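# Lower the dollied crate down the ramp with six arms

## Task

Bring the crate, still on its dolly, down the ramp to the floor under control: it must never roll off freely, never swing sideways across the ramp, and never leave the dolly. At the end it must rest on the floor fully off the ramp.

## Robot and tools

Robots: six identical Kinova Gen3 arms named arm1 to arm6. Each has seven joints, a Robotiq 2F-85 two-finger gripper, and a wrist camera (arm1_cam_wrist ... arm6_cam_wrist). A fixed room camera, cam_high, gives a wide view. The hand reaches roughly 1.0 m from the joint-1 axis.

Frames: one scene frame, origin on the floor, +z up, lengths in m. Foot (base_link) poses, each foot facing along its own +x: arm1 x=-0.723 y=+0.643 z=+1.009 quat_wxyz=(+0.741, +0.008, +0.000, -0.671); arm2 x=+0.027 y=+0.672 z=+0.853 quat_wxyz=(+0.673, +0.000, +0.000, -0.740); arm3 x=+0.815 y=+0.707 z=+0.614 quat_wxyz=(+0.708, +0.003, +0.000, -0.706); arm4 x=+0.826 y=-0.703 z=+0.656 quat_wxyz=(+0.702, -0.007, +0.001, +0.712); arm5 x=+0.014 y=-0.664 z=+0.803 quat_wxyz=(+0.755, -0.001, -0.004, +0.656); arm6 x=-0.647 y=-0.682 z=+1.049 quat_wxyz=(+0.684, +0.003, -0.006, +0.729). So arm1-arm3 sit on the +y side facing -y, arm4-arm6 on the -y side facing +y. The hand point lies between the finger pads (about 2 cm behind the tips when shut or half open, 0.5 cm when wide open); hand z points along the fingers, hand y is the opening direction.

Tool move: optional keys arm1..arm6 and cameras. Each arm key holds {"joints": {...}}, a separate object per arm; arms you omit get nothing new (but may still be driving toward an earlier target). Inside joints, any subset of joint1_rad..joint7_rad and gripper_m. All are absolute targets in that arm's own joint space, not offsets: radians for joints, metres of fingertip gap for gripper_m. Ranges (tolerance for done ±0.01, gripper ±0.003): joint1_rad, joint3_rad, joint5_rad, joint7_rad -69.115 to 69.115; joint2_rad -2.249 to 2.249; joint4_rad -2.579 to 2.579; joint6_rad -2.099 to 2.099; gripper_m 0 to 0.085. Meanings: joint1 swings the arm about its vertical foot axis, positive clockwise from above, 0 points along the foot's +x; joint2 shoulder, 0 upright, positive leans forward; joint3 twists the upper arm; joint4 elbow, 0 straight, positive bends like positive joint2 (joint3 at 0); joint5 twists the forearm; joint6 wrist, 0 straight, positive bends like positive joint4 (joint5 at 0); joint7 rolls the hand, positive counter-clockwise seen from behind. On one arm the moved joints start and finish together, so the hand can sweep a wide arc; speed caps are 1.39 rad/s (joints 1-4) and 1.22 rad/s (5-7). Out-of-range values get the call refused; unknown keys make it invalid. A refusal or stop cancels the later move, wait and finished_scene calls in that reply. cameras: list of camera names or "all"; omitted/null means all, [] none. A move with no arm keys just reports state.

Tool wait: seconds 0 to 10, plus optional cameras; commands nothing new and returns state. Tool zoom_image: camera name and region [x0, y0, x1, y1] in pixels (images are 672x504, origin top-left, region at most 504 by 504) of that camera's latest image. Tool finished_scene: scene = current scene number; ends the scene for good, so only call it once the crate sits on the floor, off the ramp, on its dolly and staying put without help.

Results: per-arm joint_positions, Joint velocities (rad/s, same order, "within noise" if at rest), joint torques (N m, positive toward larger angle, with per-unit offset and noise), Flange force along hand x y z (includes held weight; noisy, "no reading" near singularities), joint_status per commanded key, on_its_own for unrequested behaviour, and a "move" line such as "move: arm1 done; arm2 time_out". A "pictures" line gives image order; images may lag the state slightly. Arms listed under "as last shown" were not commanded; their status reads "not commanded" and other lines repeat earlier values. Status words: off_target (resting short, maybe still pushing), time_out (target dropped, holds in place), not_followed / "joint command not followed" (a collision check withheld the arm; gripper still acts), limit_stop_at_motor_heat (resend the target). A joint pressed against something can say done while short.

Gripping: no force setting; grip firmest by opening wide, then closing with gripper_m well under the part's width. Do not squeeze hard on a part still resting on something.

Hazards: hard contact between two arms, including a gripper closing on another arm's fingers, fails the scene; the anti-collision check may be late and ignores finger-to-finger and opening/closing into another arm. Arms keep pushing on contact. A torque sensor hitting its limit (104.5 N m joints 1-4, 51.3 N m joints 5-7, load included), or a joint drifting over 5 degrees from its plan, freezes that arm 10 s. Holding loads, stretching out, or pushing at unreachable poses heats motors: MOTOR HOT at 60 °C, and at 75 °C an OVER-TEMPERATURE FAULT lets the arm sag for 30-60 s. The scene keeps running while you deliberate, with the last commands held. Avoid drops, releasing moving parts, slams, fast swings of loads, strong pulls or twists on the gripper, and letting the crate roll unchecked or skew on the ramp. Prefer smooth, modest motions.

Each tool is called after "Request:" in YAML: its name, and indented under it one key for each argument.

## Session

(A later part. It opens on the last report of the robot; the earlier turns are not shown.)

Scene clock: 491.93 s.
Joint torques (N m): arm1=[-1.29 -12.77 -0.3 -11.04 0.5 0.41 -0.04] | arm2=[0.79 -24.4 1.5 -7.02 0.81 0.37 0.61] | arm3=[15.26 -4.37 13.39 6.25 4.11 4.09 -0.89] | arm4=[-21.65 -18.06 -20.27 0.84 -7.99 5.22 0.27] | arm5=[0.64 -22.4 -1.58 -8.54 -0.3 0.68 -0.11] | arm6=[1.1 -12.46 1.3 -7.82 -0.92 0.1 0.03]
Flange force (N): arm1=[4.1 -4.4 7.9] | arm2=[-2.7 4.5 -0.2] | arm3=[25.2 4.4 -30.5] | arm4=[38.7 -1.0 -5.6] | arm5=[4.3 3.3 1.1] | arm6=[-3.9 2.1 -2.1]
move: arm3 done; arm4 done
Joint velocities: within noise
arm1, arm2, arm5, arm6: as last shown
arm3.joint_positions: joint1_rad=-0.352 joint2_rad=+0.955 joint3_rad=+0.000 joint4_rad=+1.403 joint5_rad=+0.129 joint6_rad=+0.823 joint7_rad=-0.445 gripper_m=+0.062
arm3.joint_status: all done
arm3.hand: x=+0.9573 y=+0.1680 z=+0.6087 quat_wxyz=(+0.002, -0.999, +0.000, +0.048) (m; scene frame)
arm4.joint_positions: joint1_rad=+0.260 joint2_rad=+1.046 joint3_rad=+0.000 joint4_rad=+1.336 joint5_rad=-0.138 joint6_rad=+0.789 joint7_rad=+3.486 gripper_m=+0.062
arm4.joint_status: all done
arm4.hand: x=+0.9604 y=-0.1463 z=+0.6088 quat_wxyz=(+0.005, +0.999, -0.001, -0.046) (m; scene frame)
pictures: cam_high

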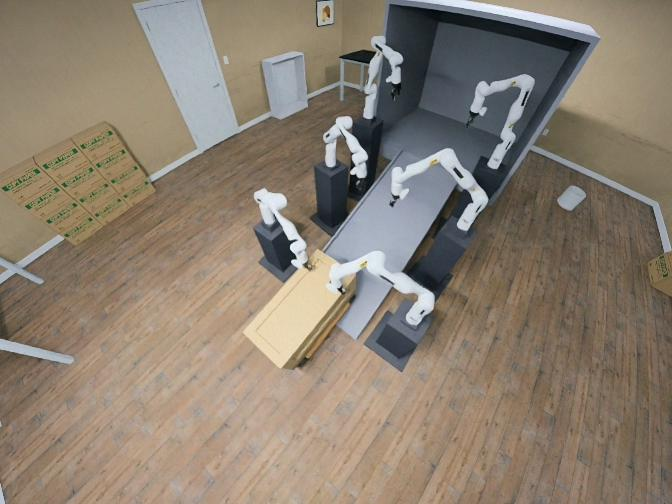

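Request:
move:
  arm3: {"joints":{"joint1_rad":-0.4081,"joint2_rad":0.9895,"joint4_rad":1.3532,"joint5_rad":0.0995,"joint6_rad":0.8336,"joint7_rad":-0.4791}}
  arm4: {"joints":{"joint1_rad":0.3171,"joint2_rad":1.0801,"joint4_rad":1.2847,"joint5_rad":-0.1065,"joint6_rad":0.8037,"joint7_rad":3.5195}}
  cameras: []

Scene clock: 495.13 s.
Joint torques (N m): arm1=[-1.31 -12.79 -0.28 -11.04 0.54 0.4 -0.01] | arm2=[0.74 -24.45 1.49 -6.96 0.8 0.36 0.59] | arm3=[8.52 -18.87 7.66 7.42 1.51 9.59 -1.11] | arm4=[-13.96 -33.17 -13.07 2.96 -5.12 10.8 0.54] | arm5=[0.69 -22.35 -1.62 -8.48 -0.29 0.68 -0.18] | arm6=[1.12 -12.43 1.29 -7.85 -0.91 0.09 0.02]
Flange force (N): arm1=[4.1 -4.3 7.8] | arm2=[-3.1 4.6 -0.2] | arm3=[21.9 21.9 5.3] | arm4=[33.7 -20.6 31.8] | arm5=[4.2 3.2 1.0] | arm6=[-3.8 2.2 -2.0]
move: arm3 done; arm4 done
Joint velocities: arm1=[within noise] | arm2=[within noise] | arm3=[within noise] | arm4=[-0.002 0 -0.005 0 0 0.007 0] | arm5=[within noise] | arm6=[within noise]
arm1.joint_positions: joint1_rad=-0.635 joint2_rad=+0.200 joint3_rad=+0.000 joint4_rad=+1.600 joint5_rad=+0.219 joint6_rad=+1.501 joint7_rad=+0.799 gripper_m=+0.085
arm1.joint_status: not commanded
arm1.hand: x=-0.5663 y=+0.3237 z=+1.3334 quat_wxyz=(+0.082, -0.702, -0.700, +0.098) (m; scene frame)
arm2.joint_positions: joint1_rad=-0.679 joint2_rad=+0.882 joint3_rad=+0.000 joint4_rad=+1.210 joint5_rad=+0.248 joint6_rad=+1.217 joint7_rad=+0.881 gripper_m=+0.085
arm2.joint_status: not commanded
arm2.hand: x=+0.2496 y=+0.1603 z=+0.9494 quat_wxyz=(+0.098, -0.700, -0.700, +0.098) (m; scene frame)
arm3.joint_positions: joint1_rad=-0.408 joint2_rad=+0.990 joint3_rad=+0.000 joint4_rad=+1.353 joint5_rad=+0.099 joint6_rad=+0.833 joint7_rad=-0.479 gripper_m=+0.062
arm3.joint_status: all done
arm3.hand: x=+0.9985 y=+0.1680 z=+0.5996 quat_wxyz=(+0.002, -0.999, +0.000, +0.038) (m; scene frame)
arm4.joint_positions: joint1_rad=+0.317 joint2_rad=+1.080 joint3_rad=+0.000 joint4_rad=+1.285 joint5_rad=-0.106 joint6_rad=+0.803 joint7_rad=+3.520 gripper_m=+0.062
arm4.joint_status: all done
arm4.hand: x=+1.0021 y=-0.1465 z=+0.5997 quat_wxyz=(+0.005, +0.999, -0.001, -0.036) (m; scene frame)
arm5.joint_positions: joint1_rad=+0.370 joint2_rad=+0.866 joint3_rad=+0.000 joint4_rad=+1.067 joint5_rad=-0.249 joint6_rad=+1.354 joint7_rad=+2.153 gripper_m=+0.085
arm5.joint_status: not commanded
arm5.hand: x=+0.2488 y=-0.1406 z=+0.9535 quat_wxyz=(+0.094, +0.701, -0.700, -0.097) (m; scene frame)
arm6.joint_positions: joint1_rad=+0.581 joint2_rad=+0.200 joint3_rad=+0.000 joint4_rad=+1.600 joint5_rad=-0.259 joint6_rad=+1.437 joint7_rad=+2.143 gripper_m=+0.085
arm6.joint_status: not commanded
arm6.hand: x=-0.5165 y=-0.3438 z=+1.3794 quat_wxyz=(+0.070, +0.704, -0.697, -0.115) (m; scene frame)
pictures: none
No camera images: "cameras" was empty.

Request:
move:
  arm3: {"joints":{"joint1_rad":-0.4622,"joint2_rad":1.0339,"joint4_rad":1.2899,"joint5_rad":0.0729,"joint6_rad":0.8465,"joint7_rad":-0.5141}}
  arm4: {"joints":{"joint1_rad":0.3723,"joint2_rad":1.1243,"joint4_rad":1.2188,"joint5_rad":-0.0782,"joint6_rad":0.8215,"joint7_rad":3.5537}}
  cameras: []

Scene clock: 498.67 s.
Joint torques (N m): arm1=[-1.31 -12.79 -0.36 -11.02 0.51 0.41 -0.07] | arm2=[0.79 -24.43 1.43 -6.98 0.81 0.37 0.59] | arm3=[10.28 -9.03 8.34 5.41 2.14 4.68 -1.23] | arm4=[-15.45 -22.03 -13.57 0.97 -5.42 6.1 0.78] | arm5=[0.64 -22.41 -1.54 -8.58 -0.34 0.66 -0.15] | arm6=[1.08 -12.41 1.27 -7.85 -0.92 0.09 0.03]
Flange force (N): arm1=[3.9 -4.4 7.9] | arm2=[-2.9 4.6 -0.2] | arm3=[19.1 7.7 -19.7] | arm4=[28.8 -4.2 4.8] | arm5=[4.5 3.4 1.1] | arm6=[-3.7 2.2 -2.1]
move: arm3 done; arm4 done
Joint velocities: within noise
arm1, arm2, arm5, arm6: as last shown
arm3.joint_positions: joint1_rad=-0.462 joint2_rad=+1.034 joint3_rad=+0.000 joint4_rad=+1.290 joint5_rad=+0.073 joint6_rad=+0.847 joint7_rad=-0.514 gripper_m=+0.062
arm3.joint_status: all done
arm3.hand: x=+1.0391 y=+0.1675 z=+0.5879 quat_wxyz=(+0.002, -1.000, +0.000, +0.028) (m; scene frame)
arm4.joint_positions: joint1_rad=+0.372 joint2_rad=+1.124 joint3_rad=+0.000 joint4_rad=+1.219 joint5_rad=-0.078 joint6_rad=+0.822 joint7_rad=+3.554 gripper_m=+0.062
arm4.joint_status: all done
arm4.hand: x=+1.0427 y=-0.1461 z=+0.5880 quat_wxyz=(+0.005, +1.000, +0.000, -0.027) (m; scene frame)
pictures: none
No camera images: "cameras" was empty.

Request:
move:
  arm3: {"joints":{"joint1_rad":-0.5134,"joint2_rad":1.0780,"joint4_rad":1.2175,"joint5_rad":0.0468,"joint6_rad":0.8670,"joint7_rad":-0.5469}}
  arm4: {"joints":{"joint1_rad":0.4249,"joint2_rad":1.1683,"joint4_rad":1.1437,"joint5_rad":-0.0502,"joint6_rad":0.8467,"joint7_rad":3.5860}}
  cameras: ["cam_high"]

Request:
zoom_image:
  camera: "cam_high"
  region: [220, 220, 420, 400]

Scene clock: 502.87 s.
Joint torques (N m): arm1=[-1.31 -12.8 -0.32 -11.08 0.52 0.38 -0.05] | arm2=[0.74 -24.39 1.44 -6.96 0.78 0.4 0.6] | arm3=[4.99 -20.05 3.02 4.67 -0.01 8.01 -1.47] | arm4=[-10.22 -32.62 -7.96 1.4 -3.25 9.79 1.17] | arm5=[0.68 -22.43 -1.51 -8.6 -0.28 0.64 -0.12] | arm6=[1.11 -12.37 1.29 -7.8 -0.9 0.12 0.03]
Flange force (N): arm1=[4.1 -4.4 7.9] | arm2=[-2.9 4.5 -0.2] | arm3=[15.9 17.9 4.6] | arm4=[25.5 -16.3 29.0] | arm5=[4.5 3.4 1.2] | arm6=[-3.8 2.2 -2.1]
move: arm3 done; arm4 done
Joint velocities: within noise
arm1, arm2, arm5, arm6: as last shown
arm3.joint_positions: joint1_rad=-0.513 joint2_rad=+1.078 joint3_rad=+0.000 joint4_rad=+1.218 joint5_rad=+0.047 joint6_rad=+0.867 joint7_rad=-0.547 gripper_m=+0.062
arm3.joint_status: all done
arm3.hand: x=+1.0801 y=+0.1676 z=+0.5781 quat_wxyz=(+0.002, -1.000, +0.000, +0.019) (m; scene frame)
arm4.joint_positions: joint1_rad=+0.425 joint2_rad=+1.168 joint3_rad=+0.000 joint4_rad=+1.144 joint5_rad=-0.050 joint6_rad=+0.847 joint7_rad=+3.586 gripper_m=+0.062
arm4.joint_status: all done
arm4.hand: x=+1.0837 y=-0.1463 z=+0.5782 quat_wxyz=(+0.005, +1.000, +0.000, -0.017) (m; scene frame)
pictures: cam_high

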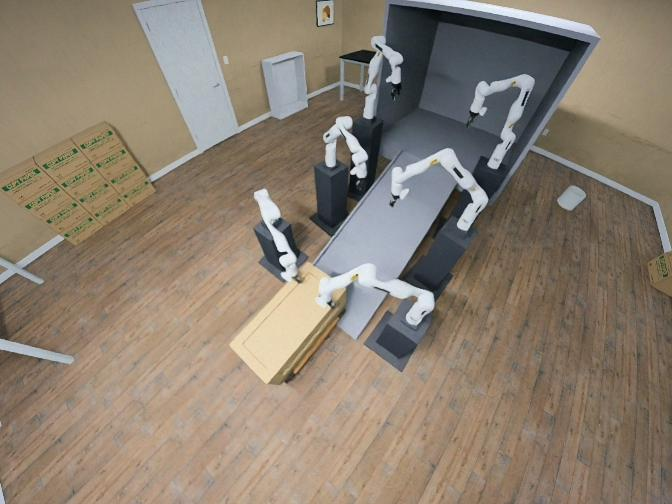

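Scaled by 2.520 from the camera's 672x504 image, which has a finer 960x720 frame.

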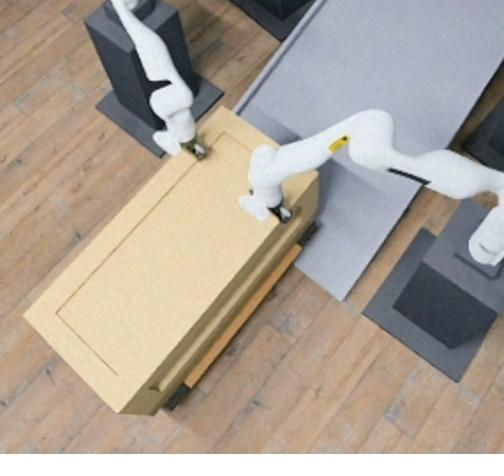

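Request:
move:
  arm3: {"joints":{"joint1_rad":-0.5616,"joint2_rad":1.1294,"joint4_rad":1.1327,"joint5_rad":0.0237,"joint6_rad":0.8914,"joint7_rad":-0.5796}}
  arm4: {"joints":{"joint1_rad":0.4749,"joint2_rad":1.2200,"joint4_rad":1.0544,"joint5_rad":-0.0254,"joint6_rad":0.8771,"joint7_rad":3.6187}}
  cameras: []

Scene clock: 507.77 s.
Joint torques (N m): arm1=[-1.33 -12.82 -0.25 -11.05 0.51 0.41 -0.03] | arm2=[0.75 -24.46 1.51 -7.02 0.82 0.39 0.61] | arm3=[3.69 -19.18 1.65 5.69 -0.38 8.67 -1.58] | arm4=[-9.29 -33.5 -6.79 1.86 -2.84 10.66 1.4] | arm5=[0.68 -22.46 -1.58 -8.55 -0.28 0.67 -0.16] | arm6=[1.1 -12.42 1.3 -7.85 -0.92 0.11 0.04]
Flange force (N): arm1=[4.1 -4.3 7.9] | arm2=[-2.8 4.5 -0.1] | arm3=[16.0 20.5 4.0] | arm4=[25.5 -18.7 31.4] | arm5=[4.3 3.3 1.1] | arm6=[-3.8 2.2 -2.0]
move: arm3 done; arm4 done
Joint velocities: within noise
arm1, arm2, arm5, arm6: as last shown
arm3.joint_positions: joint1_rad=-0.562 joint2_rad=+1.129 joint3_rad=+0.000 joint4_rad=+1.133 joint5_rad=+0.024 joint6_rad=+0.891 joint7_rad=-0.580 gripper_m=+0.062
arm3.joint_status: all done
arm3.hand: x=+1.1207 y=+0.1676 z=+0.5668 quat_wxyz=(+0.002, -1.000, +0.000, +0.009) (m; scene frame)
arm4.joint_positions: joint1_rad=+0.475 joint2_rad=+1.220 joint3_rad=+0.000 joint4_rad=+1.054 joint5_rad=-0.025 joint6_rad=+0.877 joint7_rad=+3.619 gripper_m=+0.062
arm4.joint_status: all done
arm4.hand: x=+1.1244 y=-0.1464 z=+0.5670 quat_wxyz=(+0.005, +1.000, +0.000, -0.007) (m; scene frame)
pictures: none
No camera images: "cameras" was empty.

Request:
move:
  arm3: {"joints":{"joint1_rad":-0.6063,"joint2_rad":1.1865,"joint4_rad":1.0306,"joint5_rad":0.0036,"joint6_rad":0.9265,"joint7_rad":-0.6113}}
  arm4: {"joints":{"joint1_rad":0.5216,"joint2_rad":1.2788,"joint4_rad":0.9457,"joint5_rad":-0.0038,"joint6_rad":0.9188,"joint7_rad":3.6514}}
  cameras: ["cam_high"]

Request:
zoom_image:
  camera: "cam_high"
  region: [210, 220, 410, 400]

Scene clock: 511.13 s.
Joint torques (N m): arm1=[-1.28 -12.83 -0.34 -11.02 0.53 0.41 -0.01] | arm2=[0.78 -24.36 1.5 -7.01 0.82 0.36 0.61] | arm3=[3.49 -22.93 1.28 2.27 -0.35 7.67 -1.55] | arm4=[-9.57 -33.67 -6.2 -0.64 -2.78 9.08 1.51] | arm5=[0.6 -22.38 -1.52 -8.54 -0.27 0.66 -0.16] | arm6=[1.09 -12.39 1.28 -7.84 -0.93 0.12 0.03]
Flange force (N): arm1=[4.0 -4.2 7.8] | arm2=[-2.7 4.5 -0.3] | arm3=[13.7 15.1 7.5] | arm4=[22.9 -12.7 27.9] | arm5=[4.5 3.2 1.0] | arm6=[-3.7 2.2 -2.0]
move: arm3 done; arm4 done
Joint velocities: within noise
arm1, arm2, arm5, arm6: as last shown
arm3.joint_positions: joint1_rad=-0.606 joint2_rad=+1.187 joint3_rad=+0.000 joint4_rad=+1.031 joint5_rad=+0.004 joint6_rad=+0.927 joint7_rad=-0.611 gripper_m=+0.062
arm3.joint_status: all done
arm3.hand: x=+1.1608 y=+0.1671 z=+0.5560 quat_wxyz=(+0.002, -1.000, +0.000, +0.000) (m; scene frame)
arm4.joint_positions: joint1_rad=+0.522 joint2_rad=+1.279 joint3_rad=+0.000 joint4_rad=+0.946 joint5_rad=-0.004 joint6_rad=+0.919 joint7_rad=+3.651 gripper_m=+0.062
arm4.joint_status: all done
arm4.hand: x=+1.1646 y=-0.1459 z=+0.5560 quat_wxyz=(+0.005, +1.000, +0.000, +0.002) (m; scene frame)
pictures: cam_high

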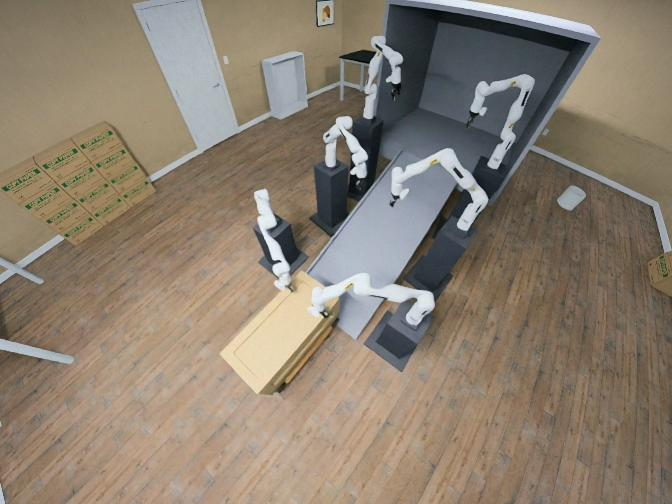

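Scaled by 2.520 from the camera's 672x504 image, which has a finer 960x720 frame.

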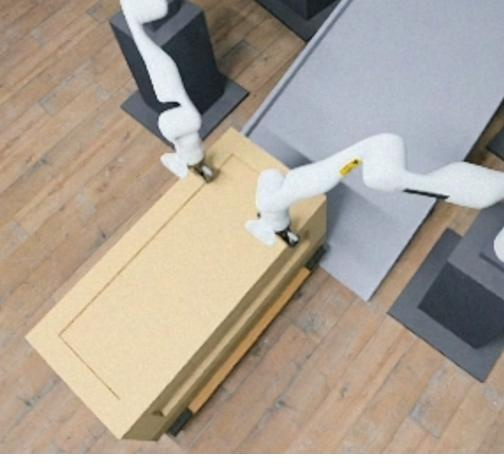

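Request:
move:
  arm3: {"joints":{"joint1_rad":-0.6543,"joint2_rad":1.2414,"joint4_rad":0.8980,"joint5_rad":0,"joint6_rad":1.0022,"joint7_rad":-0.6571}}
  arm4: {"joints":{"joint1_rad":0.5719,"joint2_rad":1.3353,"joint4_rad":0.8053,"joint5_rad":0,"joint6_rad":1.0010,"joint7_rad":3.6993}}
  cameras: ["cam_high"]

Request:
zoom_image:
  camera: "cam_high"
  region: [210, 240, 410, 420]

Scene clock: 514.57 s.
Joint torques (N m): arm1=[-1.26 -12.84 -0.26 -11.09 0.54 0.39 -0.03] | arm2=[0.78 -24.4 1.51 -7.01 0.78 0.36 0.64] | arm3=[-17.23 -56.13 -15 -10.36 -7.3 8.91 -0.79] | arm4=[13.21 -58.09 12.41 -8.83 5.64 11.66 1.61] | arm5=[0.59 -22.33 -1.6 -8.45 -0.29 0.6 -0.12] | arm6=[1.1 -12.39 1.29 -7.83 -0.91 0.09 0.03]
Flange force (N): arm1=[4.2 -4.2 7.9] | arm2=[-2.7 4.6 -0.2] | arm3=[-7.8 35.1 58.2] | arm4=[-3.2 -33.4 66.6] | arm5=[3.9 3.1 0.6] | arm6=[-3.7 2.2 -2.1]
move: arm3 done; arm4 done
TORQUE WARNING: arm4's joint2_rad reached its warning level (56.7 N m). A warning alone does not stop the arm.
TORQUE WARNING: arm3's joint2_rad reached its warning level (56.7 N m). A warning alone does not stop the arm.
Joint velocities: within noise
arm1, arm2, arm5, arm6: as last shown
arm3.joint_positions: joint1_rad=-0.654 joint2_rad=+1.243 joint3_rad=+0.000 joint4_rad=+0.898 joint5_rad=+0.000 joint6_rad=+1.002 joint7_rad=-0.657 gripper_m=+0.062
arm3.joint_status: all done
arm3.hand: x=+1.2005 y=+0.1674 z=+0.5534 quat_wxyz=(+0.002, -1.000, +0.000, -0.002) (m; scene frame)
arm4.joint_positions: joint1_rad=+0.572 joint2_rad=+1.339 joint3_rad=+0.000 joint4_rad=+0.805 joint5_rad=+0.000 joint6_rad=+1.001 joint7_rad=+3.699 gripper_m=+0.062
arm4.joint_status: all done
arm4.hand: x=+1.2037 y=-0.1470 z=+0.5523 quat_wxyz=(+0.007, +1.000, +0.000, +0.003) (m; scene frame)
pictures: cam_high

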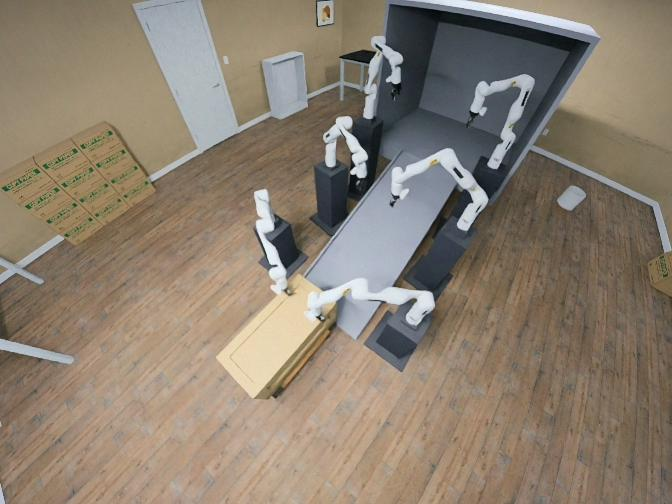

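Scaled by 2.520 from the camera's 672x504 image, which has a finer 960x720 frame.

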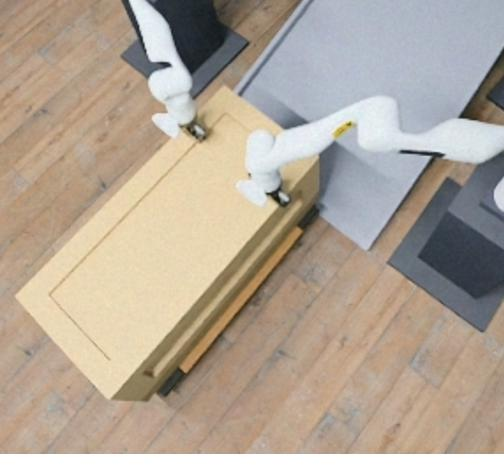

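Request:
move:
  arm3: {"joints":{"joint2_rad":1.2479,"joint6_rad":0.9957}}
  arm4: {"joints":{"joint2_rad":1.3418,"joint6_rad":0.9945}}
  cameras: []

Scene clock: 516.43 s.
Joint torques (N m): arm1=[-1.36 -12.83 -0.33 -11.02 0.51 0.39 -0.01] | arm2=[0.72 -24.4 1.42 -7.02 0.8 0.38 0.62] | arm3=[-8.17 -29.89 -7.3 -5.36 -3.13 3.07 -0.6] | arm4=[2.51 -44.01 3.36 -8.83 0.92 5.77 1.17] | arm5=[0.67 -22.39 -1.56 -8.56 -0.29 0.64 -0.08] | arm6=[1.07 -12.42 1.33 -7.8 -0.93 0.11 0.05]
Flange force (N): arm1=[4.0 -4.3 7.8] | arm2=[-2.7 4.4 -0.1] | arm3=[-4.3 16.1 9.2] | arm4=[2.9 -13.0 35.6] | arm5=[4.3 3.4 1.0] | arm6=[-3.9 2.2 -2.1]
move: arm3 done; arm4 done
TORQUE WARNING: arm3's joint2_rad reached its warning level (56.7 N m). A warning alone does not stop the arm.
TORQUE WARNING: arm4's joint2_rad reached its warning level (56.7 N m). A warning alone does not stop the arm.
Joint velocities: within noise
arm1, arm2, arm5, arm6: as last shown
arm3.joint_positions: joint1_rad=-0.654 joint2_rad=+1.248 joint3_rad=+0.000 joint4_rad=+0.898 joint5_rad=+0.000 joint6_rad=+0.996 joint7_rad=-0.657 gripper_m=+0.062
arm3.joint_status: all done
arm3.hand: x=+1.2010 y=+0.1670 z=+0.5505 quat_wxyz=(+0.002, -1.000, +0.000, -0.002) (m; scene frame)
arm4.joint_positions: joint1_rad=+0.572 joint2_rad=+1.342 joint3_rad=+0.000 joint4_rad=+0.805 joint5_rad=+0.000 joint6_rad=+0.995 joint7_rad=+3.699 gripper_m=+0.062
arm4.joint_status: all done
arm4.hand: x=+1.2046 y=-0.1461 z=+0.5507 quat_wxyz=(+0.005, +1.000, +0.000, +0.004) (m; scene frame)
pictures: none
No camera images: "cameras" was empty.

Request:
move:
  arm3: {"joints":{"joint1_rad":-0.6994,"joint2_rad":1.3189,"joint4_rad":0.7261,"joint5_rad":0,"joint6_rad":1.0967,"joint7_rad":-0.7022}}
  arm4: {"joints":{"joint1_rad":0.6192,"joint2_rad":1.4176,"joint4_rad":0.6191,"joint5_rad":0,"joint6_rad":1.1049,"joint7_rad":3.7466}}
  cameras: ["cam_high"]

Request:
zoom_image:
  camera: "cam_high"
  region: [210, 240, 410, 420]

Scene clock: 519.80 s.
Joint torques (N m): arm1=[-1.33 -12.81 -0.3 -11.07 0.53 0.39 -0.03] | arm2=[0.77 -24.39 1.48 -7.08 0.79 0.37 0.61] | arm3=[-1.54 -17.08 -1.54 -5.35 -0.14 -1.9 -0.27] | arm4=[-4.9 -31.99 -1.9 -9.77 -1.64 1.04 1.43] | arm5=[0.64 -22.49 -1.57 -8.44 -0.31 0.62 -0.22] | arm6=[1.12 -12.39 1.29 -7.83 -0.92 0.09 0.03]
Flange force (N): arm1=[4.1 -4.4 7.9] | arm2=[-2.4 4.4 -0.1] | arm3=[-4.3 -1.7 -19.0] | arm4=[0.6 8.5 7.2] | arm5=[3.7 2.8 0.8] | arm6=[-3.8 2.2 -2.1]
move: arm3 done; arm4 done
Joint velocities: within noise
arm1, arm2, arm5, arm6: as last shown
arm3.joint_positions: joint1_rad=-0.699 joint2_rad=+1.319 joint3_rad=+0.000 joint4_rad=+0.726 joint5_rad=+0.000 joint6_rad=+1.097 joint7_rad=-0.702 gripper_m=+0.062
arm3.joint_status: all done
arm3.hand: x=+1.2405 y=+0.1665 z=+0.5492 quat_wxyz=(+0.002, -1.000, +0.000, -0.002) (m; scene frame)
arm4.joint_positions: joint1_rad=+0.619 joint2_rad=+1.418 joint3_rad=+0.000 joint4_rad=+0.619 joint5_rad=+0.000 joint6_rad=+1.105 joint7_rad=+3.747 gripper_m=+0.062
arm4.joint_status: all done
arm4.hand: x=+1.2436 y=-0.1454 z=+0.5497 quat_wxyz=(+0.005, +1.000, +0.000, +0.004) (m; scene frame)
pictures: cam_high

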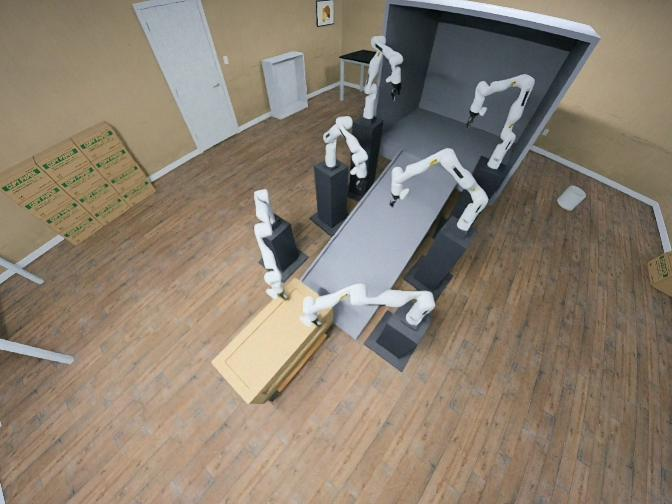

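Scaled by 2.520 from the camera's 672x504 image, which has a finer 960x720 frame.

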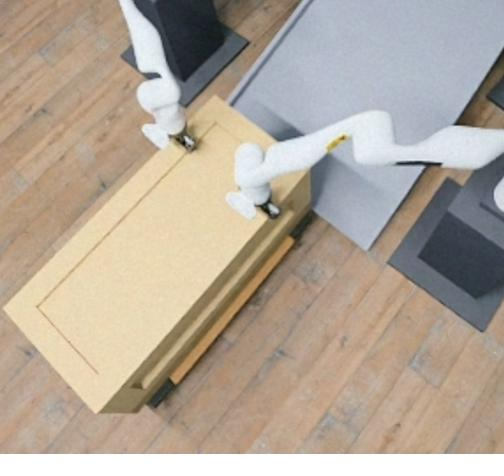

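Request:
move:
  arm3: {"joints":{"joint1_rad":-0.7422,"joint2_rad":1.4162,"joint4_rad":0.4899,"joint5_rad":0,"joint6_rad":1.2355,"joint7_rad":-0.7450}}
  arm4: {"joints":{"joint1_rad":0.6621,"joint2_rad":1.5261,"joint4_rad":0.3544,"joint5_rad":0,"joint6_rad":1.2611,"joint7_rad":3.7895}}
  cameras: ["cam_high"]

Request:
zoom_image:
  camera: "cam_high"
  region: [200, 250, 400, 430]

Scene clock: 523.43 s.
Joint torques (N m): arm1=[-1.32 -12.82 -0.28 -11.06 0.53 0.42 -0.02] | arm2=[0.78 -24.35 1.46 -6.98 0.81 0.34 0.6] | arm3=[-7.56 -16.95 -5.11 -9.6 -2.09 -7.05 0.13] | arm4=[-9.81 -33.56 -3.74 -10.42 -3.47 1.84 2.17] | arm5=[0.69 -22.47 -1.57 -8.53 -0.29 0.61 -0.17] | arm6=[1.14 -12.43 1.28 -7.8 -0.94 0.1 0.03]
Flange force (N): arm1=[4.1 -4.3 8.0] | arm2=[-2.8 4.5 -0.3] | arm3=no reading | arm4=no reading | arm5=[4.0 3.1 1.0] | arm6=[-3.9 2.2 -2.2]
move: arm3 done; arm4 done
Joint velocities: within noise
arm1.joint_positions: joint1_rad=-0.635 joint2_rad=+0.200 joint3_rad=+0.000 joint4_rad=+1.600 joint5_rad=+0.219 joint6_rad=+1.501 joint7_rad=+0.799 gripper_m=+0.085
arm1.joint_status: not commanded
arm1.hand: x=-0.5663 y=+0.3237 z=+1.3334 quat_wxyz=(+0.082, -0.702, -0.700, +0.098) (m; scene frame)
arm2.joint_positions: joint1_rad=-0.679 joint2_rad=+0.882 joint3_rad=+0.000 joint4_rad=+1.210 joint5_rad=+0.248 joint6_rad=+1.217 joint7_rad=+0.881 gripper_m=+0.085
arm2.joint_status: not commanded
arm2.hand: x=+0.2496 y=+0.1603 z=+0.9494 quat_wxyz=(+0.098, -0.700, -0.700, +0.098) (m; scene frame)
arm3.joint_positions: joint1_rad=-0.742 joint2_rad=+1.416 joint3_rad=+0.000 joint4_rad=+0.490 joint5_rad=+0.000 joint6_rad=+1.236 joint7_rad=-0.745 gripper_m=+0.062
arm3.joint_status: all done
arm3.hand: x=+1.2804 y=+0.1664 z=+0.5494 quat_wxyz=(+0.002, -1.000, +0.000, -0.002) (m; scene frame)
arm4.joint_positions: joint1_rad=+0.662 joint2_rad=+1.526 joint3_rad=+0.000 joint4_rad=+0.354 joint5_rad=+0.000 joint6_rad=+1.261 joint7_rad=+3.789 gripper_m=+0.062
arm4.joint_status: all done
arm4.hand: x=+1.2811 y=-0.1454 z=+0.5500 quat_wxyz=(+0.005, +1.000, +0.000, +0.004) (m; scene frame)
arm5.joint_positions: joint1_rad=+0.370 joint2_rad=+0.866 joint3_rad=+0.000 joint4_rad=+1.067 joint5_rad=-0.249 joint6_rad=+1.354 joint7_rad=+2.153 gripper_m=+0.085
arm5.joint_status: not commanded
arm5.hand: x=+0.2488 y=-0.1406 z=+0.9535 quat_wxyz=(+0.094, +0.701, -0.700, -0.097) (m; scene frame)
arm6.joint_positions: joint1_rad=+0.581 joint2_rad=+0.200 joint3_rad=+0.000 joint4_rad=+1.600 joint5_rad=-0.259 joint6_rad=+1.437 joint7_rad=+2.143 gripper_m=+0.085
arm6.joint_status: not commanded
arm6.hand: x=-0.5165 y=-0.3438 z=+1.3794 quat_wxyz=(+0.070, +0.704, -0.697, -0.115) (m; scene frame)
pictures: cam_high

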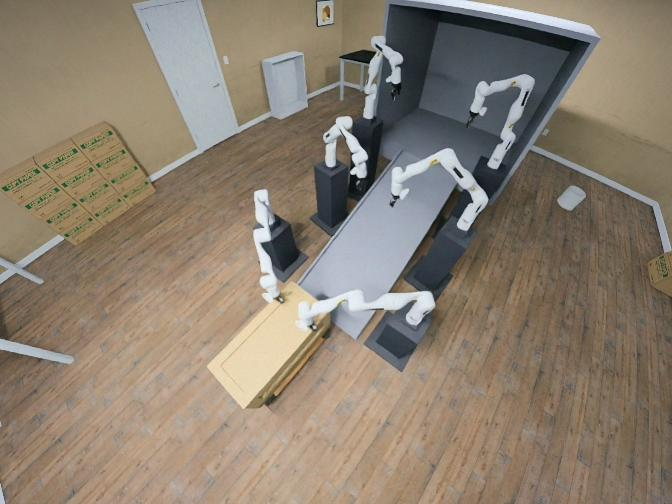

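Scaled by 2.520 from the camera's 672x504 image, which has a finer 960x720 frame.

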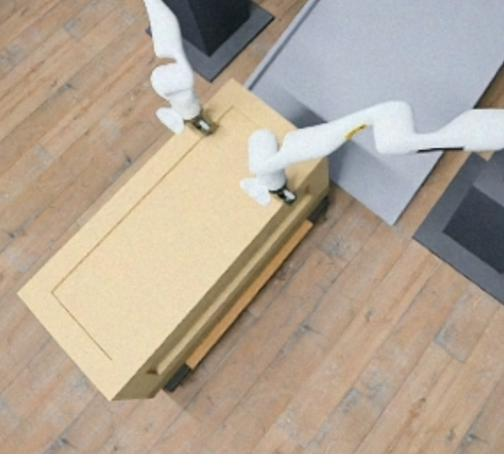

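Request:
move:
  arm3: {"joints":{"gripper_m":0.07}}
  arm4: {"joints":{"gripper_m":0.07}}
  cameras: []

Request:
move:
  arm3: {"joints":{"gripper_m":0.085}}
  arm4: {"joints":{"gripper_m":0.085}}
  cameras: ["arm3_cam_wrist","arm4_cam_wrist"]

Scene clock: 529.27 s.
Joint torques (N m): arm1=[-1.31 -12.8 -0.3 -11.02 0.51 0.4 -0.03] | arm2=[0.84 -24.42 1.49 -7 0.83 0.34 0.62] | arm3=[-0.43 -27.54 -0.91 -8.58 0.14 -0.18 0.28] | arm4=[0.75 -27.64 1.74 -9.52 -0.12 -0.12 -0.07] | arm5=[0.6 -22.4 -1.49 -8.45 -0.34 0.66 -0.12] | arm6=[1.1 -12.39 1.3 -7.82 -0.9 0.1 0.04]
Flange force (N): arm1=[4.0 -4.3 7.8] | arm2=[-2.8 4.7 -0.3] | arm3=no reading | arm4=no reading | arm5=[4.0 3.0 0.8] | arm6=[-3.8 2.2 -2.1]
move: arm3 done; arm4 done
Joint velocities: within noise
arm1, arm2, arm5, arm6: as last shown
arm3.joint_positions: joint1_rad=-0.742 joint2_rad=+1.416 joint3_rad=+0.000 joint4_rad=+0.490 joint5_rad=+0.000 joint6_rad=+1.236 joint7_rad=-0.745 gripper_m=+0.070
arm3.joint_status: all done
arm3.hand: x=+1.2805 y=+0.1664 z=+0.5494 quat_wxyz=(+0.002, -1.000, +0.000, -0.002) (m; scene frame)
arm4.joint_positions: joint1_rad=+0.662 joint2_rad=+1.526 joint3_rad=+0.000 joint4_rad=+0.354 joint5_rad=+0.000 joint6_rad=+1.261 joint7_rad=+3.789 gripper_m=+0.070
arm4.joint_status: all done
arm4.hand: x=+1.2811 y=-0.1455 z=+0.5500 quat_wxyz=(+0.005, +1.000, +0.000, +0.004) (m; scene frame)
pictures: none
No camera images: "cameras" was empty.

Scene clock: 530.03 s.
Joint torques (N m): arm1=[-1.26 -12.85 -0.31 -11.07 0.5 0.43 -0.06] | arm2=[0.76 -24.46 1.48 -7.02 0.81 0.44 0.6] | arm3=[-0.46 -27.6 -0.87 -8.56 0.14 -0.18 0.3] | arm4=[0.75 -27.61 1.71 -9.52 -0.11 -0.08 -0.07] | arm5=[0.7 -22.39 -1.56 -8.46 -0.3 0.58 -0.19] | arm6=[1.12 -12.41 1.28 -7.84 -0.91 0.1 0.03]
Flange force (N): arm1=[4.1 -4.3 8.0] | arm2=[-2.7 4.5 0.0] | arm3=no reading | arm4=no reading | arm5=[3.8 3.0 0.7] | arm6=[-3.8 2.2 -2.1]
move: arm3 done; arm4 done
Joint velocities: within noise
arm1, arm2, arm5, arm6: as last shown
arm3.joint_positions: joint1_rad=-0.742 joint2_rad=+1.416 joint3_rad=+0.000 joint4_rad=+0.490 joint5_rad=+0.000 joint6_rad=+1.236 joint7_rad=-0.745 gripper_m=+0.085
arm3.joint_status: all done
arm3.hand: x=+1.2805 y=+0.1664 z=+0.5494 quat_wxyz=(+0.002, -1.000, +0.000, -0.002) (m; scene frame)
arm4.joint_positions: joint1_rad=+0.662 joint2_rad=+1.526 joint3_rad=+0.000 joint4_rad=+0.354 joint5_rad=+0.000 joint6_rad=+1.261 joint7_rad=+3.789 gripper_m=+0.085
arm4.joint_status: all done
arm4.hand: x=+1.2811 y=-0.1455 z=+0.5500 quat_wxyz=(+0.005, +1.000, +0.000, +0.004) (m; scene frame)
pictures: arm3_cam_wrist, arm4_cam_wrist

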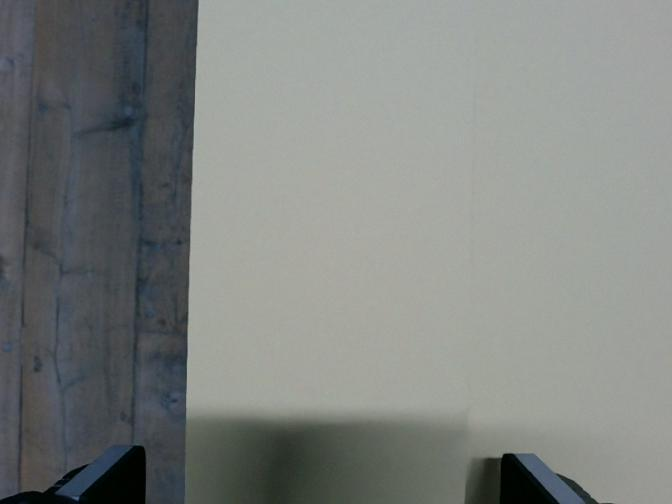

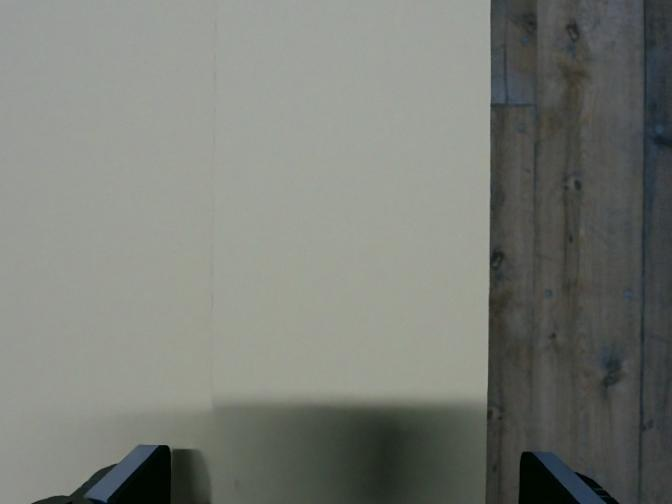

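Released cleanly. Lift, then go behind the crate for a final push.

Request:
move:
  arm3: {"joints":{"joint2_rad":1.2931,"joint4_rad":0.4799,"joint6_rad":1.3685}}
  arm4: {"joints":{"joint2_rad":1.3754,"joint4_rad":0.4124,"joint6_rad":1.3537}}
  cameras: ["arm3_cam_wrist","arm4_cam_wrist"]

Request:
move:
  arm3: {"joints":{"joint1_rad":-0.4631,"joint2_rad":0.9571,"joint4_rad":1.2633,"joint5_rad":0,"joint6_rad":0.9212,"joint7_rad":-0.4659,"gripper_m":0.0}}
  arm4: {"joints":{"joint1_rad":0.3705,"joint2_rad":1.0369,"joint4_rad":1.2242,"joint5_rad":0,"joint6_rad":0.8805,"joint7_rad":3.498,"gripper_m":0.0}}
  cameras: ["arm3_cam_wrist","arm4_cam_wrist","cam_high"]

Scene clock: 532.13 s.
Joint torques (N m): arm1=[-1.36 -12.8 -0.33 -11.08 0.52 0.42 -0.02] | arm2=[0.75 -24.41 1.45 -6.99 0.77 0.38 0.59] | arm3=[-0.45 -27.39 -0.94 -8.91 0.11 -0.2 0.31] | arm4=[0.74 -27.49 1.7 -9.77 -0.13 -0.12 -0.1] | arm5=[0.59 -22.38 -1.52 -8.55 -0.23 0.67 -0.09] | arm6=[1.07 -12.41 1.29 -7.82 -0.93 0.1 0.03]
Flange force (N): arm1=[4.1 -4.4 8.1] | arm2=[-2.8 4.5 -0.2] | arm3=no reading | arm4=no reading | arm5=[4.4 3.3 1.1] | arm6=[-3.8 2.2 -2.1]
move: arm3 done; arm4 done
Joint velocities: within noise
arm1, arm2, arm5, arm6: as last shown
arm3.joint_positions: joint1_rad=-0.742 joint2_rad=+1.293 joint3_rad=+0.000 joint4_rad=+0.480 joint5_rad=+0.000 joint6_rad=+1.368 joint7_rad=-0.745 gripper_m=+0.085
arm3.joint_status: all done
arm3.hand: x=+1.2801 y=+0.1661 z=+0.6403 quat_wxyz=(+0.002, -1.000, +0.000, -0.002) (m; scene frame)
arm4.joint_positions: joint1_rad=+0.662 joint2_rad=+1.375 joint3_rad=+0.000 joint4_rad=+0.412 joint5_rad=+0.000 joint6_rad=+1.354 joint7_rad=+3.789 gripper_m=+0.085
arm4.joint_status: all done
arm4.hand: x=+1.2804 y=-0.1445 z=+0.6409 quat_wxyz=(+0.005, +1.000, +0.000, +0.004) (m; scene frame)
pictures: arm3_cam_wrist, arm4_cam_wrist

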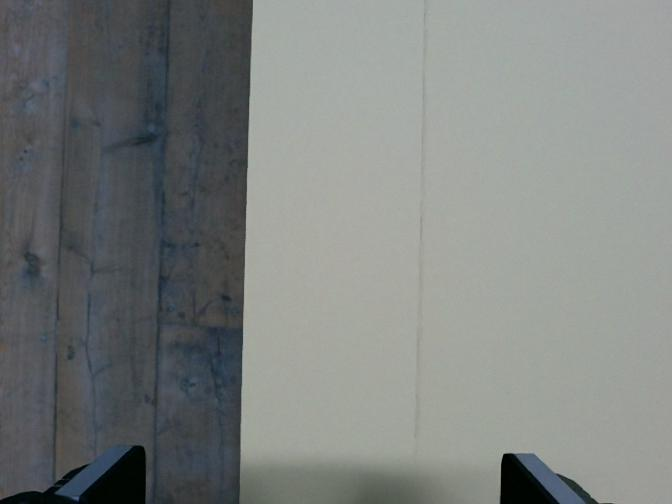

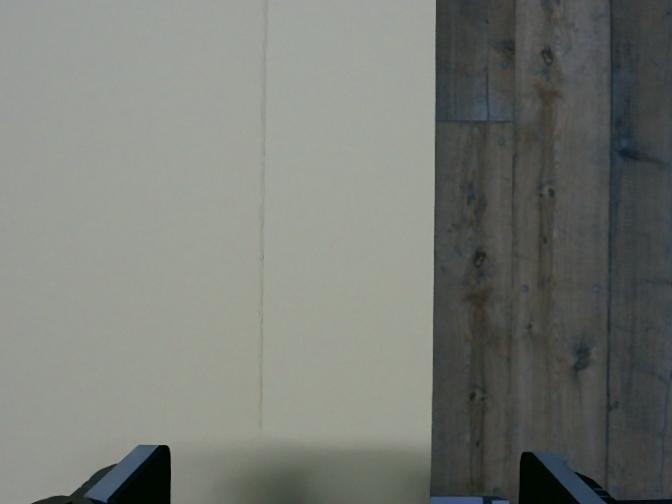

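Scene clock: 534.23 s.
Joint torques (N m): arm1=[-1.34 -12.83 -0.33 -11.04 0.51 0.42 -0.08] | arm2=[0.79 -24.41 1.55 -6.98 0.83 0.38 0.59] | arm3=[-0.46 -23.08 -1.05 -7.22 0.13 -0.18 0.29] | arm4=[0.65 -23.21 1.72 -7.76 -0.13 -0.1 -0.07] | arm5=[0.62 -22.42 -1.54 -8.55 -0.3 0.63 -0.16] | arm6=[1.16 -12.42 1.3 -7.82 -0.93 0.11 0.03]
Flange force (N): arm1=[3.9 -4.4 7.9] | arm2=[-2.8 4.6 -0.2] | arm3=[-0.5 -1.1 -2.0] | arm4=[-2.7 5.4 -1.2] | arm5=[4.3 3.2 1.0] | arm6=[-3.9 2.3 -2.1]
move: arm3 done; arm4 done
Joint velocities: within noise
arm1, arm2, arm5, arm6: as last shown
arm3.joint_positions: joint1_rad=-0.463 joint2_rad=+0.957 joint3_rad=+0.000 joint4_rad=+1.263 joint5_rad=+0.000 joint6_rad=+0.921 joint7_rad=-0.466 gripper_m=+0.000
arm3.joint_status: all done
arm3.hand: x=+1.0600 y=+0.1646 z=+0.6393 quat_wxyz=(+0.002, -1.000, +0.000, -0.002) (m; scene frame)
arm4.joint_positions: joint1_rad=+0.371 joint2_rad=+1.037 joint3_rad=+0.000 joint4_rad=+1.224 joint5_rad=+0.000 joint6_rad=+0.881 joint7_rad=+3.498 gripper_m=+0.000
arm4.joint_status: all done
arm4.hand: x=+1.0604 y=-0.1453 z=+0.6392 quat_wxyz=(+0.005, +1.000, +0.000, +0.004) (m; scene frame)
pictures: arm3_cam_wrist, arm4_cam_wrist, cam_high

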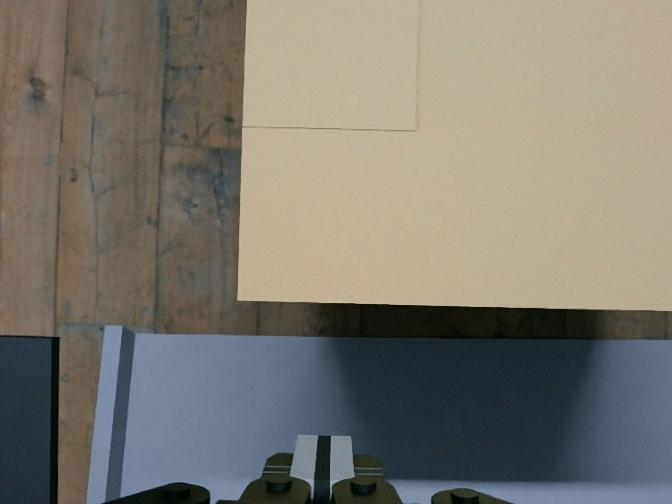

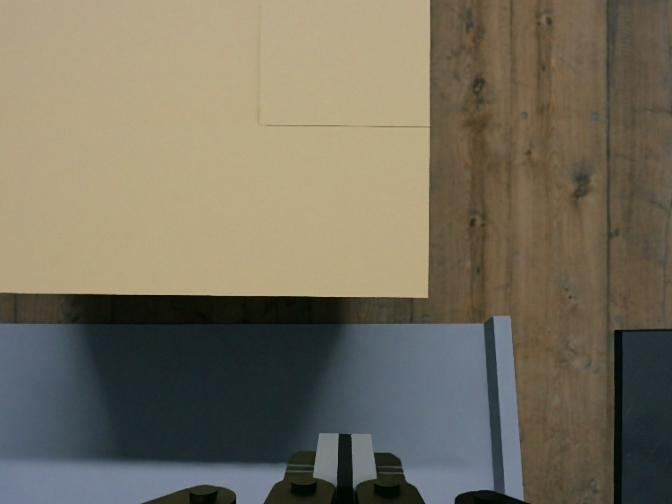

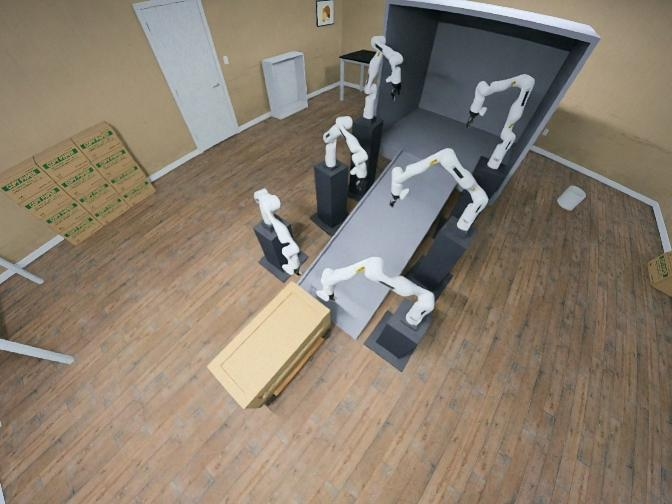

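Request:
move:
  arm3: {"joints":{"joint2_rad":1.1426,"joint4_rad":1.2609,"joint6_rad":0.7381}}
  arm4: {"joints":{"joint2_rad":1.2315,"joint4_rad":1.1878,"joint6_rad":0.7222}}
  cameras: ["arm3_cam_wrist","arm4_cam_wrist"]

Request:
move:
  arm3: {"joints":{"joint1_rad":-0.5144,"joint2_rad":1.1692,"joint4_rad":1.1870,"joint6_rad":0.7854,"joint7_rad":-0.5172}}
  arm4: {"joints":{"joint1_rad":0.4296,"joint2_rad":1.2602,"joint4_rad":1.1058,"joint6_rad":0.7756,"joint7_rad":3.5570}}
  cameras: ["arm3_cam_wrist","arm4_cam_wrist"]

Scene clock: 541.80 s.
Joint torques (N m): arm1=[-1.26 -12.82 -0.27 -11.07 0.52 0.4 -0.04] | arm2=[0.77 -24.36 1.48 -6.99 0.8 0.37 0.64] | arm3=[-0.43 -23.79 -1 -6.18 0.14 -0.16 0.28] | arm4=[0.67 -23.88 1.73 -6.72 -0.17 -0.07 -0.07] | arm5=[0.74 -22.4 -1.51 -8.55 -0.37 0.66 -0.17] | arm6=[1.09 -12.38 1.27 -7.84 -0.92 0.1 0.03]
Flange force (N): arm1=[4.2 -4.3 7.9] | arm2=[-2.7 4.5 -0.2] | arm3=[-0.4 -1.3 -2.2] | arm4=[-2.5 5.0 -2.2] | arm5=[4.3 3.4 1.1] | arm6=[-3.7 2.2 -2.1]
move: arm3 done; arm4 done
Joint velocities: within noise
arm1, arm2, arm5, arm6: as last shown
arm3.joint_positions: joint1_rad=-0.463 joint2_rad=+1.143 joint3_rad=+0.000 joint4_rad=+1.261 joint5_rad=+0.000 joint6_rad=+0.738 joint7_rad=-0.466 gripper_m=+0.000
arm3.joint_status: all done
arm3.hand: x=+1.0605 y=+0.1649 z=+0.5293 quat_wxyz=(+0.002, -1.000, +0.000, -0.002) (m; scene frame)
arm4.joint_positions: joint1_rad=+0.371 joint2_rad=+1.231 joint3_rad=+0.000 joint4_rad=+1.188 joint5_rad=+0.000 joint6_rad=+0.722 joint7_rad=+3.498 gripper_m=+0.000
arm4.joint_status: all done
arm4.hand: x=+1.0613 y=-0.1464 z=+0.5294 quat_wxyz=(+0.005, +1.000, +0.000, +0.004) (m; scene frame)
pictures: arm3_cam_wrist, arm4_cam_wrist

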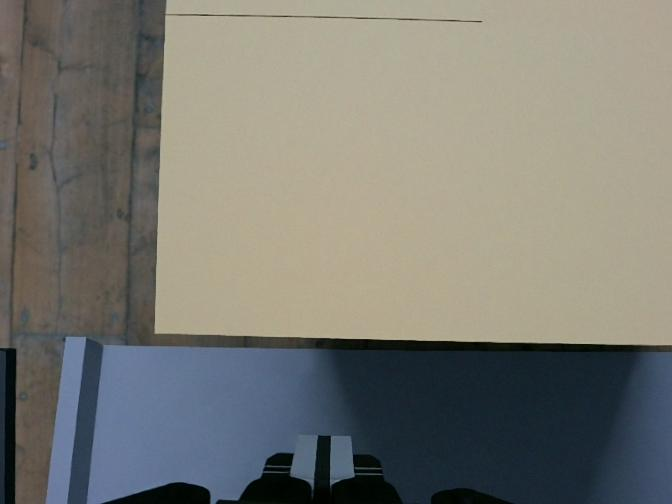

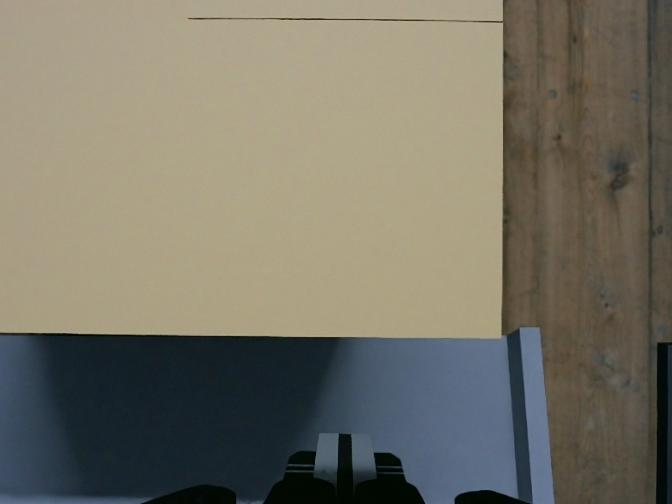

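Scene clock: 542.70 s.
Joint torques (N m): arm1=[-1.32 -12.8 -0.32 -11.04 0.52 0.4 -0.04] | arm2=[0.77 -24.42 1.51 -6.98 0.84 0.36 0.63] | arm3=[-0.48 -24.36 -0.99 -6.46 0.13 -0.18 0.31] | arm4=[0.72 -24.4 1.77 -7.07 -0.2 -0.12 -0.07] | arm5=[0.71 -22.44 -1.54 -8.47 -0.26 0.6 -0.15] | arm6=[1.12 -12.42 1.3 -7.81 -0.91 0.1 0.04]
Flange force (N): arm1=[4.0 -4.4 7.8] | arm2=[-2.9 4.7 -0.3] | arm3=[-0.5 -1.2 -2.1] | arm4=[-2.9 5.1 -2.2] | arm5=[3.8 3.1 0.8] | arm6=[-3.9 2.2 -2.1]
move: arm3 done; arm4 done
Joint velocities: within noise
arm1, arm2, arm5, arm6: as last shown
arm3.joint_positions: joint1_rad=-0.514 joint2_rad=+1.169 joint3_rad=+0.000 joint4_rad=+1.187 joint5_rad=+0.000 joint6_rad=+0.785 joint7_rad=-0.517 gripper_m=+0.000
arm3.joint_status: all done
arm3.hand: x=+1.0955 y=+0.1650 z=+0.5294 quat_wxyz=(+0.002, -1.000, +0.000, -0.002) (m; scene frame)
arm4.joint_positions: joint1_rad=+0.430 joint2_rad=+1.260 joint3_rad=+0.000 joint4_rad=+1.106 joint5_rad=+0.000 joint6_rad=+0.776 joint7_rad=+3.557 gripper_m=+0.000
arm4.joint_status: all done
arm4.hand: x=+1.1004 y=-0.1465 z=+0.5297 quat_wxyz=(+0.005, +1.000, +0.000, +0.004) (m; scene frame)
pictures: arm3_cam_wrist, arm4_cam_wrist

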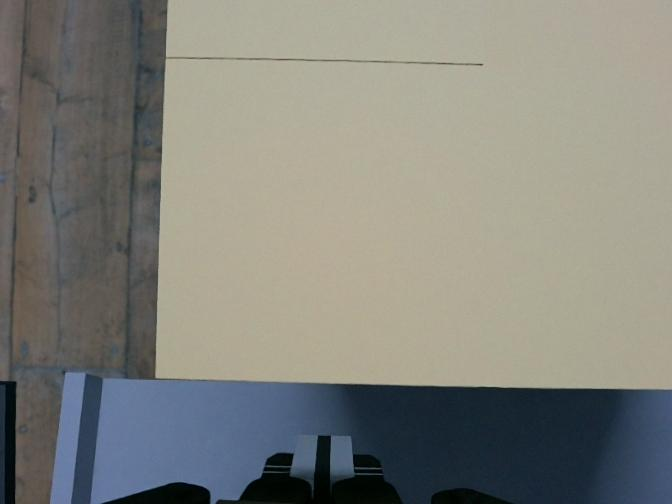

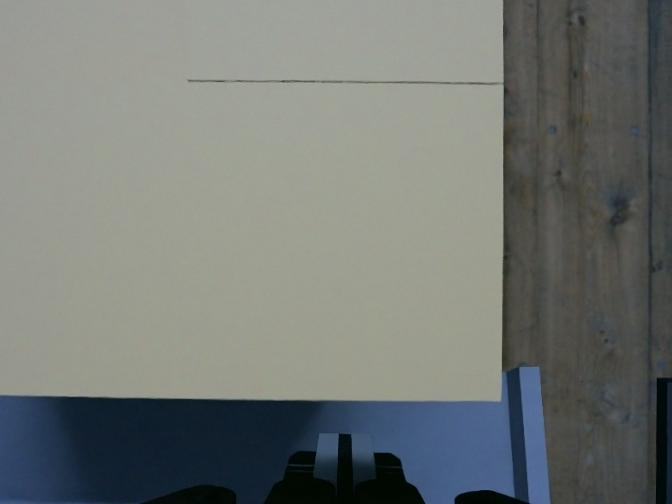

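Request:
move:
  arm3: {"joints":{"joint1_rad":-0.5630,"joint2_rad":1.2012,"joint4_rad":1.1005,"joint6_rad":0.8399,"joint7_rad":-0.5658}}
  arm4: {"joints":{"joint1_rad":0.4799,"joint2_rad":1.2919,"joint4_rad":1.0177,"joint6_rad":0.8320,"joint7_rad":3.6073}}
  cameras: ["arm3_cam_wrist","arm4_cam_wrist"]

Scene clock: 544.57 s.
Joint torques (N m): arm1=[-1.3 -12.79 -0.33 -11.06 0.52 0.41 -0.05] | arm2=[0.79 -24.38 1.5 -6.92 0.81 0.4 0.55] | arm3=[-0.42 -24.76 -1 -6.8 0.12 -0.2 0.28] | arm4=[0.76 -24.92 1.74 -7.46 -0.14 -0.11 -0.07] | arm5=[0.71 -22.46 -1.53 -8.52 -0.26 0.63 -0.07] | arm6=[1.1 -12.42 1.3 -7.81 -0.9 0.12 0.04]
Flange force (N): arm1=[4.1 -4.4 7.9] | arm2=[-3.1 4.6 -0.3] | arm3=[-0.7 -1.5 -2.5] | arm4=[-3.6 5.6 -2.3] | arm5=[3.9 3.3 1.0] | arm6=[-3.8 2.2 -2.1]
move: arm3 done; arm4 done
Joint velocities: within noise
arm1, arm2, arm5, arm6: as last shown
arm3.joint_positions: joint1_rad=-0.563 joint2_rad=+1.201 joint3_rad=+0.000 joint4_rad=+1.101 joint5_rad=+0.000 joint6_rad=+0.840 joint7_rad=-0.566 gripper_m=+0.000
arm3.joint_status: all done
arm3.hand: x=+1.1306 y=+0.1651 z=+0.5295 quat_wxyz=(+0.002, -1.000, +0.000, -0.002) (m; scene frame)
arm4.joint_positions: joint1_rad=+0.480 joint2_rad=+1.292 joint3_rad=+0.000 joint4_rad=+1.018 joint5_rad=+0.000 joint6_rad=+0.832 joint7_rad=+3.607 gripper_m=+0.000
arm4.joint_status: all done
arm4.hand: x=+1.1353 y=-0.1465 z=+0.5300 quat_wxyz=(+0.005, +1.000, +0.000, +0.004) (m; scene frame)
pictures: arm3_cam_wrist, arm4_cam_wrist

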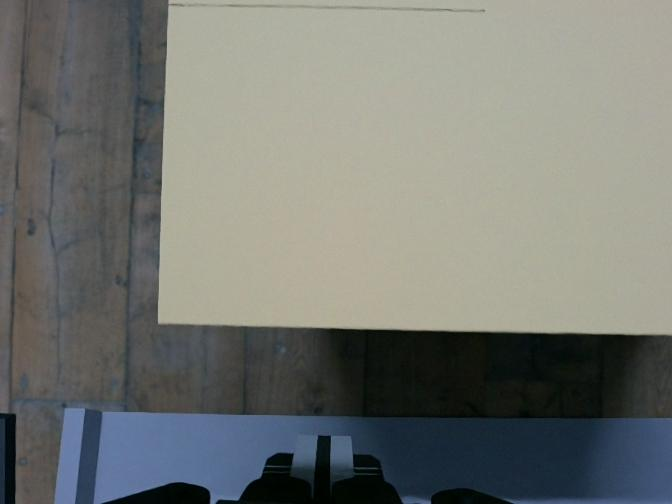

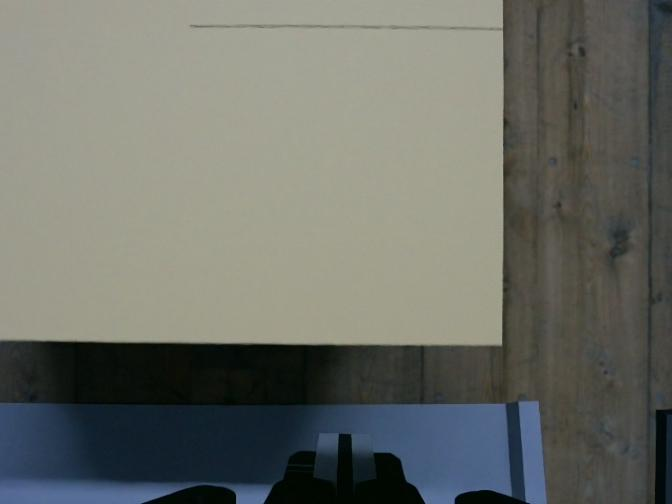

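Request:
wait:
  seconds: 0.3
  cameras: ["arm3_cam_wrist","arm4_cam_wrist"]

Scene clock: 545.40 s.
Joint torques (N m): arm1=[-1.27 -12.84 -0.29 -11.01 0.54 0.39 -0.03] | arm2=[0.74 -24.34 1.5 -6.94 0.76 0.37 0.6] | arm3=[-0.41 -24.83 -0.99 -6.84 0.16 -0.19 0.31] | arm4=[0.71 -24.91 1.79 -7.45 -0.18 -0.1 -0.08] | arm5=[0.69 -22.47 -1.56 -8.45 -0.28 0.58 -0.21] | arm6=[1.12 -12.39 1.3 -7.82 -0.91 0.11 0.03]
Flange force (N): arm1=[4.0 -4.2 7.7] | arm2=[-2.9 4.5 -0.3] | arm3=[-0.7 -1.7 -2.3] | arm4=[-3.5 5.7 -2.3] | arm5=[3.7 2.9 0.7] | arm6=[-3.8 2.2 -2.1]
Joint velocities: within noise
arm1.joint_positions: joint1_rad=-0.635 joint2_rad=+0.200 joint3_rad=+0.000 joint4_rad=+1.600 joint5_rad=+0.219 joint6_rad=+1.501 joint7_rad=+0.799 gripper_m=+0.085
arm1.joint_status: not commanded
arm1.hand: x=-0.5663 y=+0.3237 z=+1.3334 quat_wxyz=(+0.082, -0.702, -0.700, +0.098) (m; scene frame)
arm2.joint_positions: joint1_rad=-0.679 joint2_rad=+0.882 joint3_rad=+0.000 joint4_rad=+1.210 joint5_rad=+0.248 joint6_rad=+1.217 joint7_rad=+0.881 gripper_m=+0.085
arm2.joint_status: not commanded
arm2.hand: x=+0.2496 y=+0.1603 z=+0.9494 quat_wxyz=(+0.098, -0.700, -0.700, +0.098) (m; scene frame)
arm3.joint_positions: joint1_rad=-0.563 joint2_rad=+1.201 joint3_rad=+0.000 joint4_rad=+1.101 joint5_rad=+0.000 joint6_rad=+0.840 joint7_rad=-0.566 gripper_m=+0.000
arm3.joint_status: all done
arm3.hand: x=+1.1305 y=+0.1650 z=+0.5296 quat_wxyz=(+0.002, -1.000, +0.000, -0.002) (m; scene frame)
arm4.joint_positions: joint1_rad=+0.480 joint2_rad=+1.292 joint3_rad=+0.000 joint4_rad=+1.018 joint5_rad=+0.000 joint6_rad=+0.832 joint7_rad=+3.607 gripper_m=+0.000
arm4.joint_status: all done
arm4.hand: x=+1.1353 y=-0.1465 z=+0.5299 quat_wxyz=(+0.005, +1.000, +0.000, +0.004) (m; scene frame)
arm5.joint_positions: joint1_rad=+0.370 joint2_rad=+0.866 joint3_rad=+0.000 joint4_rad=+1.067 joint5_rad=-0.249 joint6_rad=+1.354 joint7_rad=+2.153 gripper_m=+0.085
arm5.joint_status: not commanded
arm5.hand: x=+0.2488 y=-0.1406 z=+0.9535 quat_wxyz=(+0.094, +0.701, -0.700, -0.097) (m; scene frame)
arm6.joint_positions: joint1_rad=+0.581 joint2_rad=+0.200 joint3_rad=+0.000 joint4_rad=+1.600 joint5_rad=-0.259 joint6_rad=+1.437 joint7_rad=+2.143 gripper_m=+0.085
arm6.joint_status: not commanded
arm6.hand: x=-0.5165 y=-0.3438 z=+1.3794 quat_wxyz=(+0.070, +0.704, -0.697, -0.115) (m; scene frame)
wait: 0.30 s; at rest from the start
pictures: arm3_cam_wrist, arm4_cam_wrist

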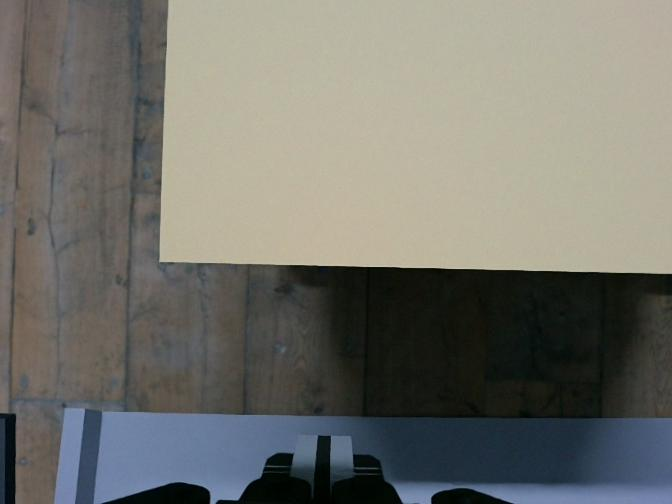

